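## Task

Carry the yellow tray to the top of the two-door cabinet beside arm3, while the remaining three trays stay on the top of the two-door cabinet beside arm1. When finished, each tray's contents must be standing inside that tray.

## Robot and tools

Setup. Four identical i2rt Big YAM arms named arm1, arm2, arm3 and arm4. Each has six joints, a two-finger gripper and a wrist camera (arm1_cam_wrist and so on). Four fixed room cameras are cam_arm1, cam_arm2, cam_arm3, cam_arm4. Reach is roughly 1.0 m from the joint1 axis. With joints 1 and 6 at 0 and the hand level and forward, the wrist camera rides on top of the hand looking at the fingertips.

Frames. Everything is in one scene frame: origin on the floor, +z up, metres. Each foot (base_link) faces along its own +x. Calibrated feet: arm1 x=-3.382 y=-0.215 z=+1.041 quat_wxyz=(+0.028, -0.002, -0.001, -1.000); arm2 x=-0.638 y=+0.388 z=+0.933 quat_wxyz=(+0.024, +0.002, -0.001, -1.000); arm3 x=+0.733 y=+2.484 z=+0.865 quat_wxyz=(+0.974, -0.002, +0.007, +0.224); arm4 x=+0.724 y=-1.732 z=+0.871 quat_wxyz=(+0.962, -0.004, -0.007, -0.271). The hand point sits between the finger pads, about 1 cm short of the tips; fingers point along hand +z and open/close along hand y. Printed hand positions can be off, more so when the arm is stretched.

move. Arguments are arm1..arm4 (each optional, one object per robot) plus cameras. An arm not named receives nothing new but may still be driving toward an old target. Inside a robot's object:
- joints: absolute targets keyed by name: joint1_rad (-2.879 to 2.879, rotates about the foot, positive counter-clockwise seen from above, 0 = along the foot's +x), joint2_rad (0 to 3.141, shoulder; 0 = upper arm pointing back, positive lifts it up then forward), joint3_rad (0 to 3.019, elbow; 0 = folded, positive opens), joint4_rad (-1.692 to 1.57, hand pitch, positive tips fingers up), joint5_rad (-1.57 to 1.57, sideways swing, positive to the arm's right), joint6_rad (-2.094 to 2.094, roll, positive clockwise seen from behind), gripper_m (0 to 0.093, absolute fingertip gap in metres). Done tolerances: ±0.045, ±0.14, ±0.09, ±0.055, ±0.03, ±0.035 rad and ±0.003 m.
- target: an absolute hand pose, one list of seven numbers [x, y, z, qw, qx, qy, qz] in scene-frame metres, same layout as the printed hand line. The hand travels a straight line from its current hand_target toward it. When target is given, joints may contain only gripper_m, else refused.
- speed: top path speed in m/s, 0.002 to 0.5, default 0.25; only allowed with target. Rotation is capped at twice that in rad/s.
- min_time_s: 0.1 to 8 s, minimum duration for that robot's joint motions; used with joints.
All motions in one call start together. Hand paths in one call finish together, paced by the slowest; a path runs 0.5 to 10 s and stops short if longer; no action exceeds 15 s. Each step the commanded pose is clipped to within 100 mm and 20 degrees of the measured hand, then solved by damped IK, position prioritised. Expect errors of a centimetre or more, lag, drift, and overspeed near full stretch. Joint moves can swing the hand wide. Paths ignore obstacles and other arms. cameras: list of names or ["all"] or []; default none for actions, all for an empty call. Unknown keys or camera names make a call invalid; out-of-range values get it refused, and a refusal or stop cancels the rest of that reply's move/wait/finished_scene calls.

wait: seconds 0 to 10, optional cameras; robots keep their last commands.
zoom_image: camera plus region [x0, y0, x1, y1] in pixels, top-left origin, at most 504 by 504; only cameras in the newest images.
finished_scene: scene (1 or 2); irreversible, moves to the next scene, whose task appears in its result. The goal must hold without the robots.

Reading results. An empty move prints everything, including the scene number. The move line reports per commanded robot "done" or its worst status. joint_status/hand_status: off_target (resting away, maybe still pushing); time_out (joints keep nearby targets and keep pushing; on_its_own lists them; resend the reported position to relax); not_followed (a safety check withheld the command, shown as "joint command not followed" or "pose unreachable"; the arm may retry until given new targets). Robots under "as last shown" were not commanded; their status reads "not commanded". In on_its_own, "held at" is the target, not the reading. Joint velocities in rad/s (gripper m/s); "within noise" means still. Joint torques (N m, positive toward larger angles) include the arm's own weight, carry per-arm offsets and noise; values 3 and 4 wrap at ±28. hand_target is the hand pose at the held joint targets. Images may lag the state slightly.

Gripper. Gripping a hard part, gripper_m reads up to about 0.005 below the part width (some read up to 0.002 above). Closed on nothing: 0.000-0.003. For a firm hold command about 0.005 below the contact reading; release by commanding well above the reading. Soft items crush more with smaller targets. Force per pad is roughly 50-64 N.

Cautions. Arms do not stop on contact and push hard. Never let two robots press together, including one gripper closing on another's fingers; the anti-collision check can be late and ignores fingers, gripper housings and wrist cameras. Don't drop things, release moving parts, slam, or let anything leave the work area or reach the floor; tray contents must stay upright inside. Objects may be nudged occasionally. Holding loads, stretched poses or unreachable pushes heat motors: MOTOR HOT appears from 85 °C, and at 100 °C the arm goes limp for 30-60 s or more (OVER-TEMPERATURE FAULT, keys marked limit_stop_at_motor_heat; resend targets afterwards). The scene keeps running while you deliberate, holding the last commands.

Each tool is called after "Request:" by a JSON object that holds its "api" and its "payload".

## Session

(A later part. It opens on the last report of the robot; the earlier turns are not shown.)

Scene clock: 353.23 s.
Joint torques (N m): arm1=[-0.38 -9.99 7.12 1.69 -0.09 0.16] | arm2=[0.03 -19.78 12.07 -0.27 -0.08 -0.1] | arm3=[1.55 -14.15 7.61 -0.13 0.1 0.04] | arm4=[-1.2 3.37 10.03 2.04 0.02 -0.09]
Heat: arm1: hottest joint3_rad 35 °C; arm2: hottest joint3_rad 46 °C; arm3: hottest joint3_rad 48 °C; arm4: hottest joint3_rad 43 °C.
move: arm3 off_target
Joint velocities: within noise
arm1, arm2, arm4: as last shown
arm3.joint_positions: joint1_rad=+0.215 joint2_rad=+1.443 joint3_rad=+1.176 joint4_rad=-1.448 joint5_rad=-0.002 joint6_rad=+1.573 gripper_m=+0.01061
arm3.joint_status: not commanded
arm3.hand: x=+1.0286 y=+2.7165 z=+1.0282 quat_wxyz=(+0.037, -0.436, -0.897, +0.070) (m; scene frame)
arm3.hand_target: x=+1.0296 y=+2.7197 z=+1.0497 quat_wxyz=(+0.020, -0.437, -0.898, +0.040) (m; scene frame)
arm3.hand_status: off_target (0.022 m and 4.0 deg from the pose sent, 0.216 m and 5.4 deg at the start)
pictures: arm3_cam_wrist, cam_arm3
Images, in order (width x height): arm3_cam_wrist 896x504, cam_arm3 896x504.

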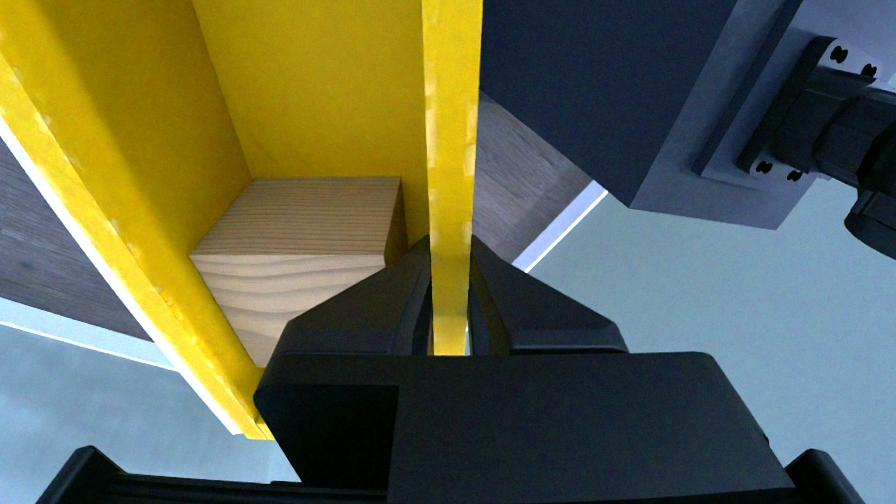

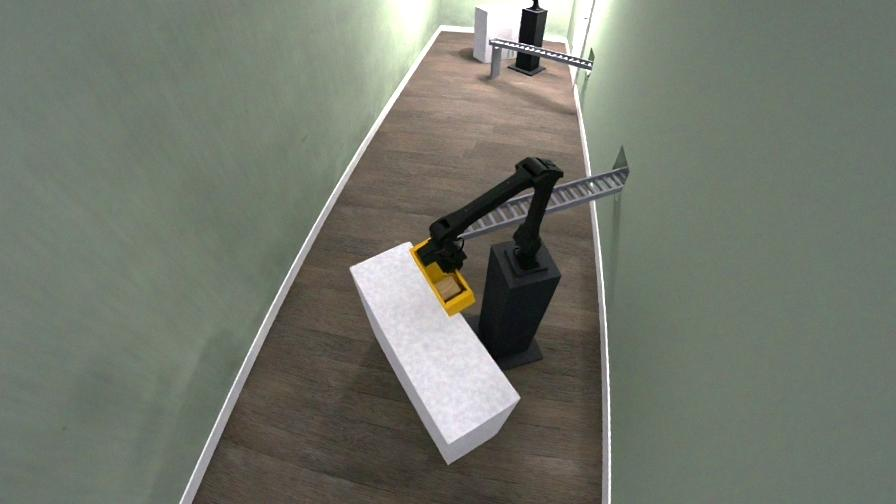

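Request:
{"api": "move", "payload": {"arm3": {"target":[1.13,2.79,1.0,-0.03,0.438,0.899,-0.06],"speed":0.2}, "cameras": ["cam_arm3"]}}

Request:
{"api": "zoom_image", "payload": {"camera": "cam_arm3", "region": [320, 180, 560, 470]}}

Request:
{"api": "move", "payload": {"arm3": {"target":[1.13,2.79,0.92,-0.03,0.438,0.899,-0.06],"speed":0.15}, "cameras": ["arm3_cam_wrist","cam_arm3"]}}

Request:
{"api": "zoom_image", "payload": {"camera": "cam_arm3", "region": [320, 180, 560, 470]}}

Scene clock: 359.23 s.
Joint torques (N m): arm1=[-0.09 -9.64 7.08 1.59 -0.09 0.15] | arm2=[-0.15 -19.49 12.11 -0.23 -0.07 -0.1] | arm3=[0.5 -16.21 12.42 -0.87 0.09 -0.07] | arm4=[-0.85 3.6 10.13 1.95 -0.02 -0.09]
Heat: arm1: hottest joint3_rad 35 °C; arm2: hottest joint3_rad 46 °C; arm3: hottest joint3_rad 48 °C; arm4: hottest joint3_rad 43 °C.
move: arm3 off_target
Joint velocities: within noise
arm1, arm2, arm4: as last shown
arm3.joint_positions: joint1_rad=+0.215 joint2_rad=+1.771 joint3_rad=+1.410 joint4_rad=-1.414 joint5_rad=+0.000 joint6_rad=+1.574 gripper_m=+0.01061
arm3.joint_status: not commanded
arm3.hand: x=+1.1044 y=+2.7761 z=+0.9686 quat_wxyz=(+0.049, -0.435, -0.894, +0.097) (m; scene frame)
arm3.hand_target: x=+1.1279 y=+2.7885 z=+1.0007 quat_wxyz=(+0.030, -0.437, -0.897, +0.060) (m; scene frame)
arm3.hand_status: off_target (0.043 m and 4.8 deg from the pose sent, 0.128 m and 1.4 deg at the start)
pictures: cam_arm3
Images, in order (width x height): cam_arm3 896x504.

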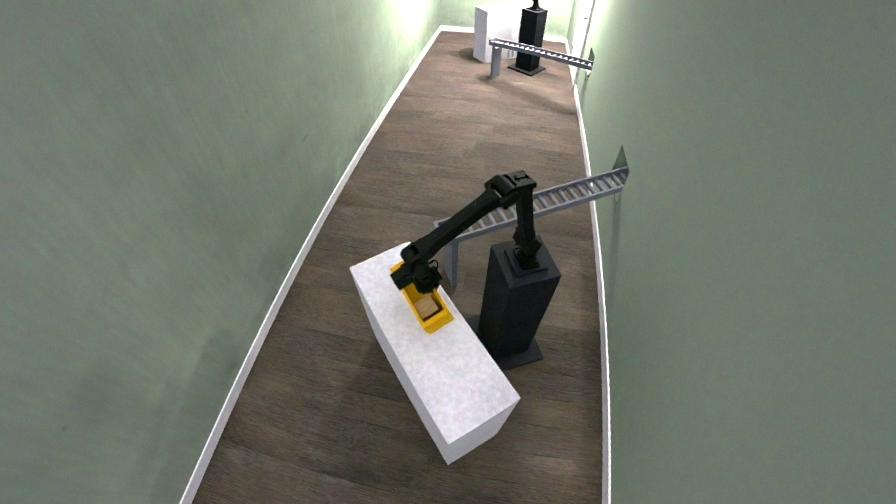

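Scaled by 1.738 from the camera's 896x504 image, which has a finer 1280x720 frame.

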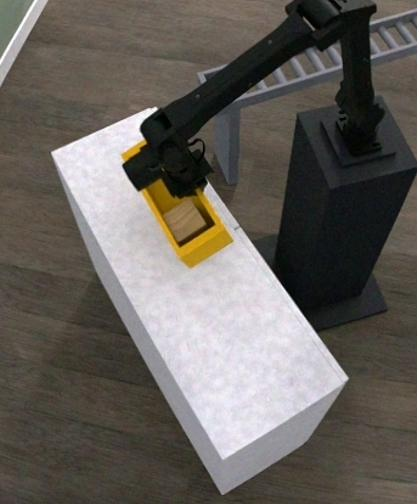

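Scene clock: 360.60 s.
Joint torques (N m): arm1=[-0.15 -9.93 7.13 1.62 -0.1 0.17] | arm2=[0.03 -19.72 12.01 -0.17 -0.07 -0.11] | arm3=[0.38 -18.26 7.01 -0.29 0.07 -0.08] | arm4=[-0.44 3.08 9.95 2.03 0.04 -0.08]
Heat: arm1: hottest joint3_rad 35 °C; arm2: hottest joint3_rad 46 °C; arm3: hottest joint3_rad 48 °C; arm4: hottest joint3_rad 43 °C.
move: arm3 off_target
Joint velocities: within noise
arm1, arm2, arm4: as last shown
arm3.joint_positions: joint1_rad=+0.215 joint2_rad=+1.870 joint3_rad=+1.367 joint4_rad=-1.237 joint5_rad=+0.001 joint6_rad=+1.574 gripper_m=+0.01061
arm3.joint_status: not commanded
arm3.hand: x=+1.1194 y=+2.7880 z=+0.9015 quat_wxyz=(+0.041, -0.435, -0.896, +0.082) (m; scene frame)
arm3.hand_target: x=+1.1296 y=+2.7898 z=+0.9198 quat_wxyz=(+0.030, -0.437, -0.897, +0.060) (m; scene frame)
arm3.hand_status: off_target (0.021 m and 2.9 deg from the pose sent, 0.057 m and 4.8 deg at the start)
pictures: arm3_cam_wrist, cam_arm3
Images, in order (width x height): arm3_cam_wrist 896x504, cam_arm3 896x504.

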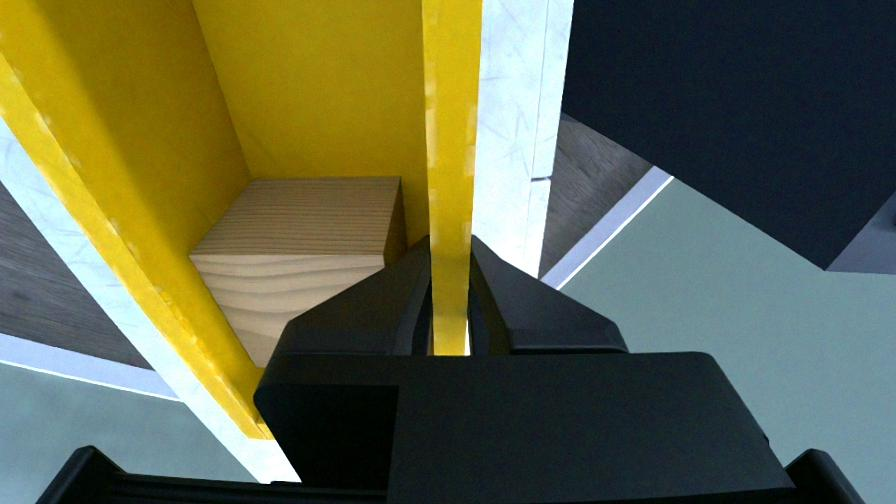

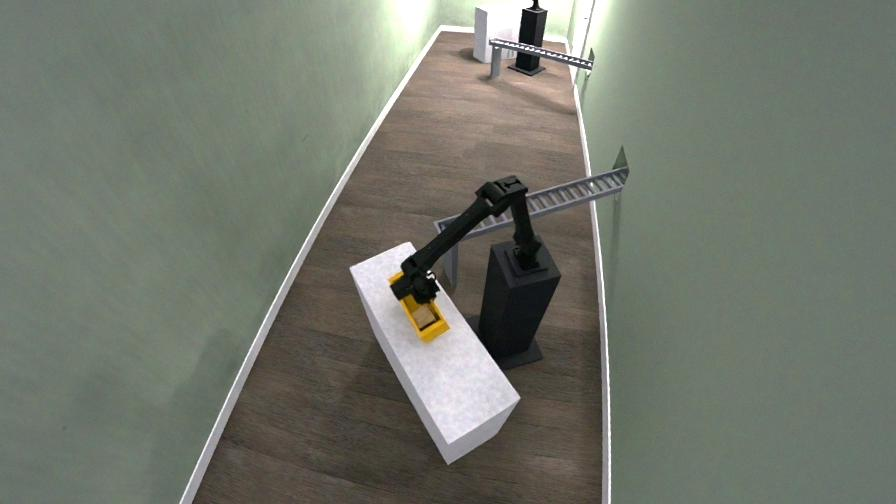

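Scaled by 1.738 from the camera's 896x504 image, which has a finer 1280x720 frame.

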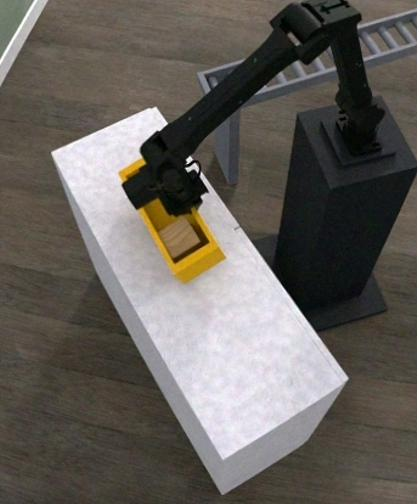

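Request:
{"api": "move", "payload": {"arm3": {"target":[1.13,2.79,0.87,-0.04,0.438,0.899,-0.085],"speed":0.1}}}

Request:
{"api": "move", "payload": {"arm3": {"target":[1.13,2.79,0.84,-0.04,0.438,0.899,-0.085],"speed":0.06}, "cameras": ["arm3_cam_wrist","cam_arm3"]}}

Request:
{"api": "zoom_image", "payload": {"camera": "cam_arm3", "region": [340, 220, 480, 360]}}

Scene clock: 364.63 s.
Joint torques (N m): arm1=[-0.26 -9.99 7.1 1.7 -0.1 0.17] | arm2=[0.26 -19.55 12.04 -0.24 -0.07 -0.11] | arm3=[0.67 -13.8 6.53 -0.09 0.22 -0.01] | arm4=[-0.62 3.49 9.87 1.99 0.03 -0.09]
Heat: arm1: hottest joint3_rad 35 °C; arm2: hottest joint3_rad 46 °C; arm3: hottest joint3_rad 47 °C; arm4: hottest joint3_rad 43 °C.
move: arm3 off_target
Joint velocities: within noise
arm1, arm2, arm4: as last shown
arm3.joint_positions: joint1_rad=+0.215 joint2_rad=+1.908 joint3_rad=+1.367 joint4_rad=-1.193 joint5_rad=+0.002 joint6_rad=+1.569 gripper_m=+0.01060
arm3.joint_status: not commanded
arm3.hand: x=+1.1248 y=+2.7921 z=+0.8818 quat_wxyz=(+0.040, -0.434, -0.897, +0.080) (m; scene frame)
arm3.hand_target: x=+1.1296 y=+2.7898 z=+0.8702 quat_wxyz=(+0.040, -0.436, -0.895, +0.085) (m; scene frame)
arm3.hand_status: off_target (0.013 m and 0.7 deg from the pose sent, 0.033 m and 0.3 deg at the start)
pictures: none

Scene clock: 365.70 s.
Joint torques (N m): arm1=[-0.21 -9.82 7.1 1.66 -0.09 0.16] | arm2=[0.15 -19.78 12.12 -0.23 -0.07 -0.11] | arm3=[0.73 -11.34 4.6 0.18 0.21 -0.03] | arm4=[-1.03 3.49 9.92 1.94 0.05 -0.11]
Heat: arm1: hottest joint3_rad 35 °C; arm2: hottest joint3_rad 46 °C; arm3: hottest joint3_rad 47 °C; arm4: hottest joint3_rad 43 °C.
move: arm3 off_target
Joint velocities: within noise
arm1, arm2, arm4: as last shown
arm3.joint_positions: joint1_rad=+0.215 joint2_rad=+1.915 joint3_rad=+1.367 joint4_rad=-1.133 joint5_rad=+0.002 joint6_rad=+1.569 gripper_m=+0.01060
arm3.joint_status: not commanded
arm3.hand: x=+1.1356 y=+2.8006 z=+0.8758 quat_wxyz=(+0.028, -0.434, -0.899, +0.056) (m; scene frame)
arm3.hand_target: x=+1.1284 y=+2.7891 z=+0.8418 quat_wxyz=(+0.040, -0.436, -0.895, +0.085) (m; scene frame)
arm3.hand_status: off_target (0.038 m and 3.6 deg from the pose sent, 0.042 m and 0.7 deg at the start)
pictures: arm3_cam_wrist, cam_arm3
Images, in order (width x height): arm3_cam_wrist 896x504, cam_arm3 896x504.

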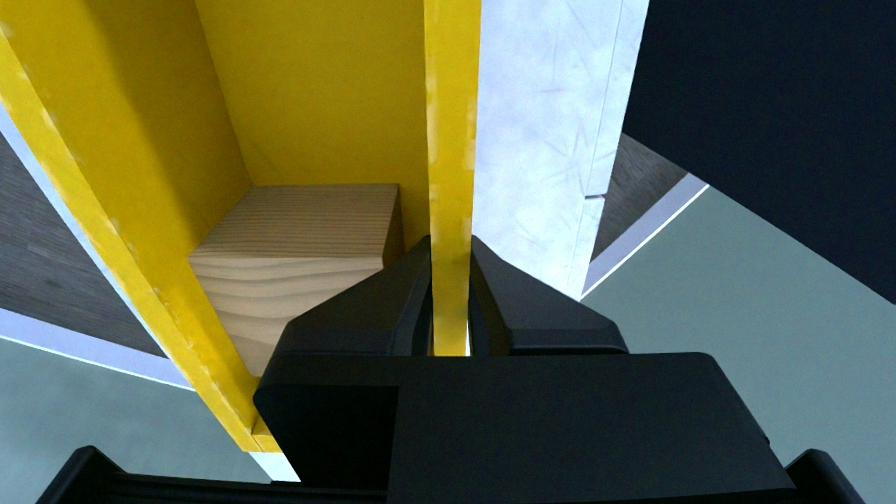

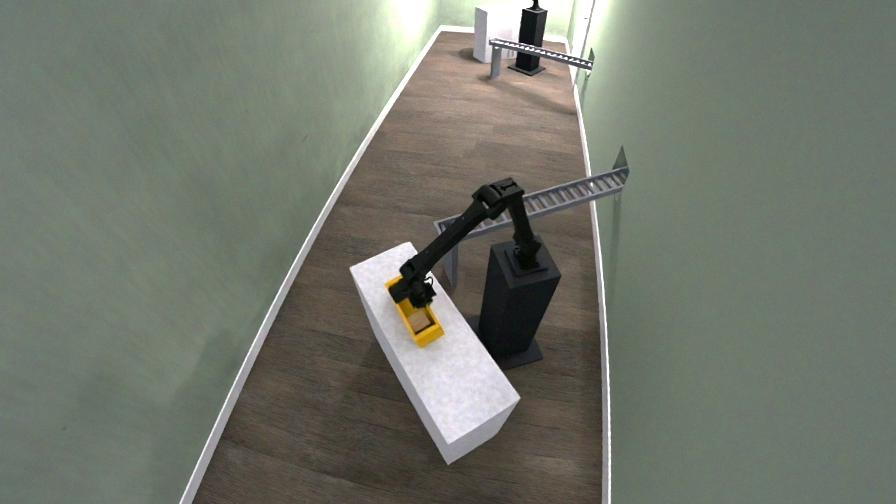

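Scaled by 3.600 from the camera's 896x504 image, which has a finer 1280x720 frame.

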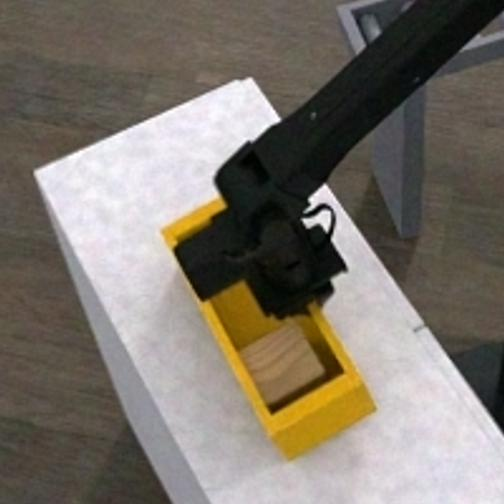

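Request:
{"api": "move", "payload": {"arm3": {"target":[1.128,2.79,0.845,-0.06,0.436,0.892,-0.13],"speed":0.06}}}

Request:
{"api": "move", "payload": {"arm3": {"target":[1.12,2.784,0.825,-0.04,0.436,0.892,-0.09],"speed":0.06}, "cameras": ["arm3_cam_wrist"]}}

Request:
{"api": "move", "payload": {"arm3": {"joints":{"gripper_m":0.03}}}}

Request:
{"api": "move", "payload": {"arm3": {"target":[1.1,2.77,1.05,0,0.438,0.899,0],"speed":0.2}, "cameras": ["arm3_cam_wrist","cam_arm3","cam_arm1"]}}

Request:
{"api": "zoom_image", "payload": {"camera": "cam_arm3", "region": [340, 220, 480, 360]}}

Scene clock: 374.67 s.
Joint torques (N m): arm1=[-0.26 -9.93 7.1 1.68 -0.09 0.15] | arm2=[0.03 -19.96 11.97 -0.16 -0.07 -0.1] | arm3=[1.03 -10.75 6.27 -1.59 0.34 0.04] | arm4=[-0.62 3.66 9.94 2.07 0.07 -0.08]
Heat: arm1: hottest joint3_rad 36 °C; arm2: hottest joint3_rad 46 °C; arm3: hottest joint3_rad 46 °C; arm4: hottest joint3_rad 43 °C.
move: arm3 off_target
Joint velocities: within noise
arm1, arm2, arm4: as last shown
arm3.joint_positions: joint1_rad=+0.215 joint2_rad=+1.950 joint3_rad=+1.426 joint4_rad=-1.219 joint5_rad=+0.002 joint6_rad=+1.569 gripper_m=+0.01060
arm3.joint_status: not commanded
arm3.hand: x=+1.1368 y=+2.8016 z=+0.8794 quat_wxyz=(+0.041, -0.433, -0.896, +0.083) (m; scene frame)
arm3.hand_target: x=+1.1269 y=+2.7894 z=+0.8470 quat_wxyz=(+0.059, -0.434, -0.889, +0.129) (m; scene frame)
arm3.hand_status: off_target (0.037 m and 5.8 deg from the pose sent, 0.034 m and 9.3 deg at the start)
pictures: none

Scene clock: 376.00 s.
Joint torques (N m): arm1=[-0.26 -9.99 7.05 1.68 -0.09 0.14] | arm2=[0.26 -19.78 12.01 -0.23 -0.06 -0.11] | arm3=[0.97 -10.29 3.6 0.32 0.32 0.04] | arm4=[-1.08 3.6 10.21 1.96 0.04 -0.11]
Heat: arm1: hottest joint3_rad 36 °C; arm2: hottest joint3_rad 46 °C; arm3: hottest joint3_rad 46 °C; arm4: hottest joint3_rad 43 °C.
move: arm3 off_target
Joint velocities: within noise
arm1.joint_positions: joint1_rad=-0.609 joint2_rad=+1.200 joint3_rad=+1.504 joint4_rad=-1.313 joint5_rad=+0.002 joint6_rad=-0.011 gripper_m=+0.03489
arm1.joint_status: not commanded
arm1.hand: x=-3.7582 y=+0.0203 z=+1.4545 quat_wxyz=(+0.076, -0.925, +0.258, +0.268) (m; scene frame)
arm1.hand_target: x=-3.7627 y=+0.0179 z=+1.4540 quat_wxyz=(+0.074, -0.924, +0.258, +0.273) (m; scene frame)
arm1.hand_status: not commanded
arm2.joint_positions: joint1_rad=-1.115 joint2_rad=+2.170 joint3_rad=+1.773 joint4_rad=-1.193 joint5_rad=-0.004 joint6_rad=-1.595 gripper_m=+0.00407
arm2.joint_status: not commanded
arm2.hand: x=-0.9467 y=+0.9472 z=+0.9394 quat_wxyz=(-0.012, -0.965, -0.261, -0.002) (m; scene frame)
arm2.hand_target: x=-0.9498 y=+0.9594 z=+0.9500 quat_wxyz=(+0.000, -0.964, -0.267, +0.000) (m; scene frame)
arm2.hand_status: not commanded
arm3.joint_positions: joint1_rad=+0.215 joint2_rad=+1.908 joint3_rad=+1.337 joint4_rad=-1.101 joint5_rad=+0.003 joint6_rad=+1.569 gripper_m=+0.01060
arm3.joint_status: not commanded
arm3.hand: x=+1.1322 y=+2.7977 z=+0.8700 quat_wxyz=(+0.025, -0.435, -0.899, +0.052) (m; scene frame)
arm3.hand_target: x=+1.1180 y=+2.7827 z=+0.8282 quat_wxyz=(+0.040, -0.437, -0.894, +0.090) (m; scene frame)
arm3.hand_status: off_target (0.049 m and 4.8 deg from the pose sent, 0.059 m and 0.9 deg at the start)
arm4.joint_positions: joint1_rad=+0.611 joint2_rad=+0.619 joint3_rad=+1.338 joint4_rad=-1.545 joint5_rad=+0.202 joint6_rad=+0.301 gripper_m=+0.09396
arm4.joint_status: not commanded
arm4.hand: x=+0.9262 y=-1.7486 z=+1.3507 quat_wxyz=(-0.379, -0.145, -0.914, +0.032) (m; scene frame)
arm4.hand_target: x=+0.9249 y=-1.7486 z=+1.3599 quat_wxyz=(-0.389, -0.145, -0.909, +0.029) (m; scene frame)
arm4.hand_status: not commanded
pictures: arm3_cam_wrist
Images, in order (width x height): arm3_cam_wrist 896x504.

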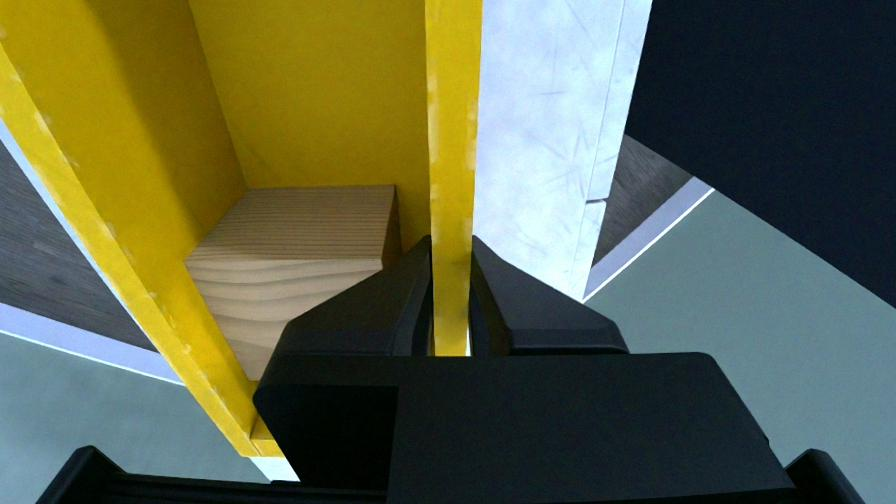

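Scene clock: 376.67 s.
Joint torques (N m): arm1=[-0.09 -9.93 7.09 1.68 -0.09 0.16] | arm2=[0.09 -19.55 11.99 -0.27 -0.06 -0.11] | arm3=[0.97 -15.91 4.9 -0.36 0.15 0.04] | arm4=[-0.5 3.84 10 1.87 0.05 -0.08]
Heat: arm1: hottest joint3_rad 36 °C; arm2: hottest joint3_rad 46 °C; arm3: hottest joint3_rad 46 °C; arm4: hottest joint3_rad 43 °C.
move: arm3 done
Joint velocities: within noise
arm1, arm2, arm4: as last shown
arm3.joint_positions: joint1_rad=+0.215 joint2_rad=+1.975 joint3_rad=+1.312 joint4_rad=-1.087 joint5_rad=+0.006 joint6_rad=+1.568 gripper_m=+0.02993
arm3.joint_status: all done
arm3.hand: x=+1.1185 y=+2.7862 z=+0.8307 quat_wxyz=(+0.041, -0.433, -0.896, +0.087) (m; scene frame)
arm3.hand_target: x=+1.1179 y=+2.7827 z=+0.8282 quat_wxyz=(+0.040, -0.437, -0.894, +0.090) (m; scene frame)
arm3.hand_status: not commanded
pictures: none

Scene clock: 378.50 s.
Joint torques (N m): arm1=[-0.15 -9.93 7.08 1.63 -0.09 0.15] | arm2=[-0.09 -19.55 12.08 -0.2 -0.07 -0.1] | arm3=[1.08 -13.22 11.19 -0.62 -0.17 0.04] | arm4=[-0.56 3.6 9.96 2.04 0.01 -0.06]
Heat: arm1: hottest joint3_rad 36 °C; arm2: hottest joint3_rad 46 °C; arm3: hottest joint3_rad 46 °C; arm4: hottest joint3_rad 43 °C.
move: arm3 off_target
Joint velocities: within noise
arm1, arm2, arm4: as last shown
arm3.joint_positions: joint1_rad=+0.215 joint2_rad=+1.564 joint3_rad=+1.312 joint4_rad=-1.361 joint5_rad=+0.006 joint6_rad=+1.568 gripper_m=+0.02997
arm3.joint_status: not commanded
arm3.hand: x=+1.0868 y=+2.7604 z=+1.0254 quat_wxyz=(+0.011, -0.435, -0.900, +0.026) (m; scene frame)
arm3.hand_target: x=+1.0990 y=+2.7693 z=+1.0500 quat_wxyz=(+0.000, -0.438, -0.899, +0.000) (m; scene frame)
arm3.hand_status: off_target (0.029 m and 3.2 deg from the pose sent, 0.221 m and 11.1 deg at the start)
pictures: arm3_cam_wrist, cam_arm1, cam_arm3
Images, in order (width x height): arm3_cam_wrist 896x504, cam_arm1 896x504, cam_arm3 896x504.

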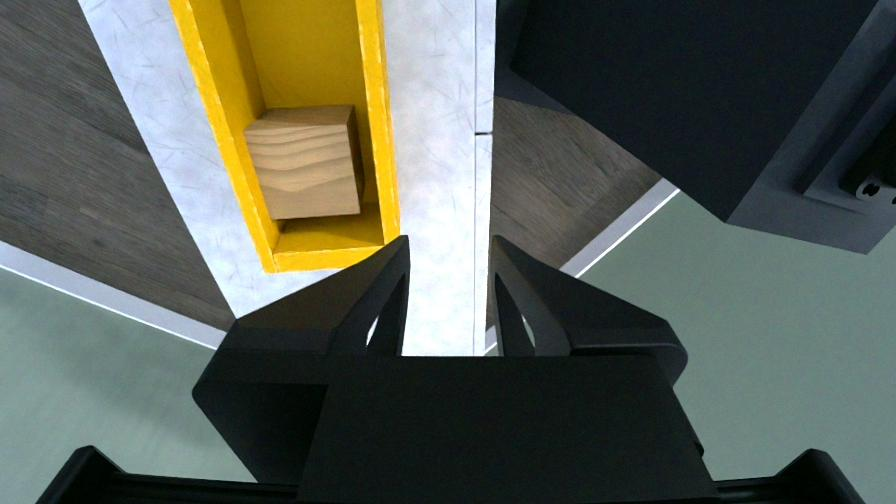

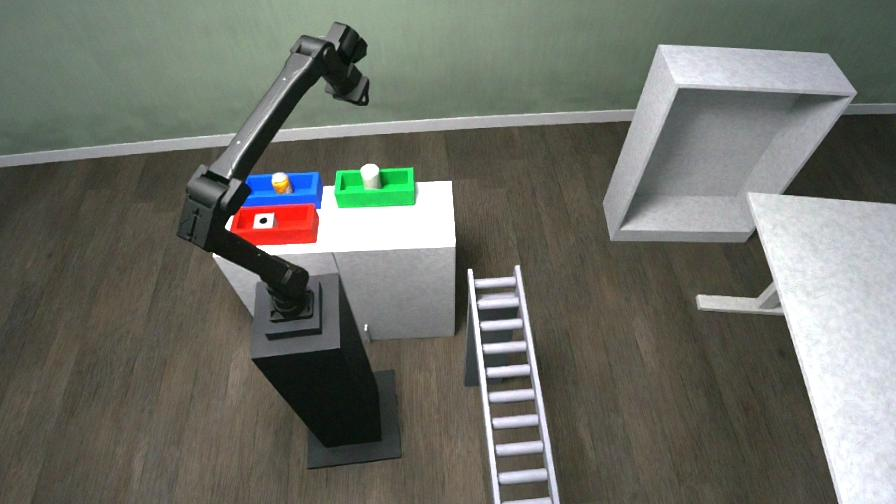

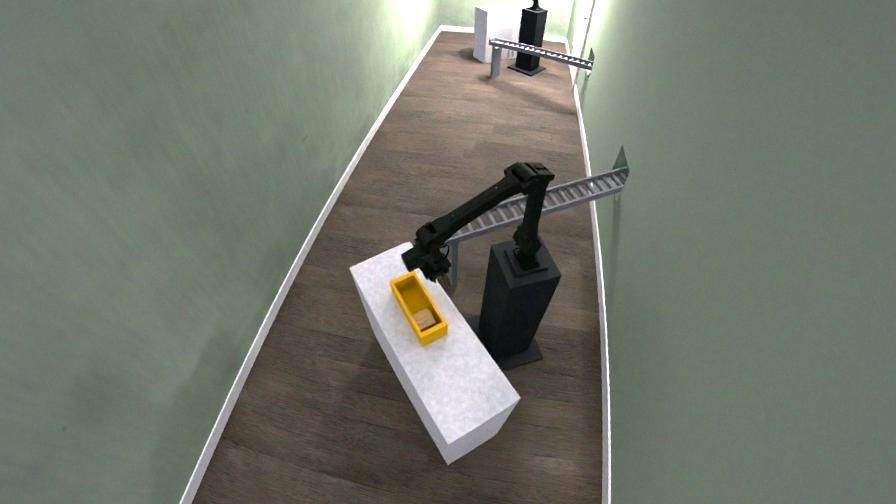

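Scaled by 3.600 from the camera's 896x504 image, which has a finer 1280x720 frame.

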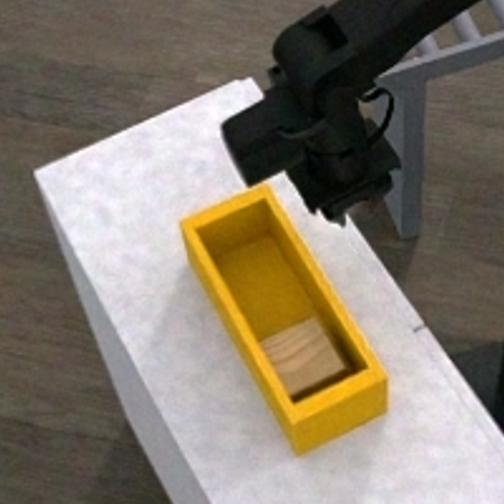

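Request:
{"api": "finished_scene", "payload": {"scene": 1}}

The scene is finished: the task was done.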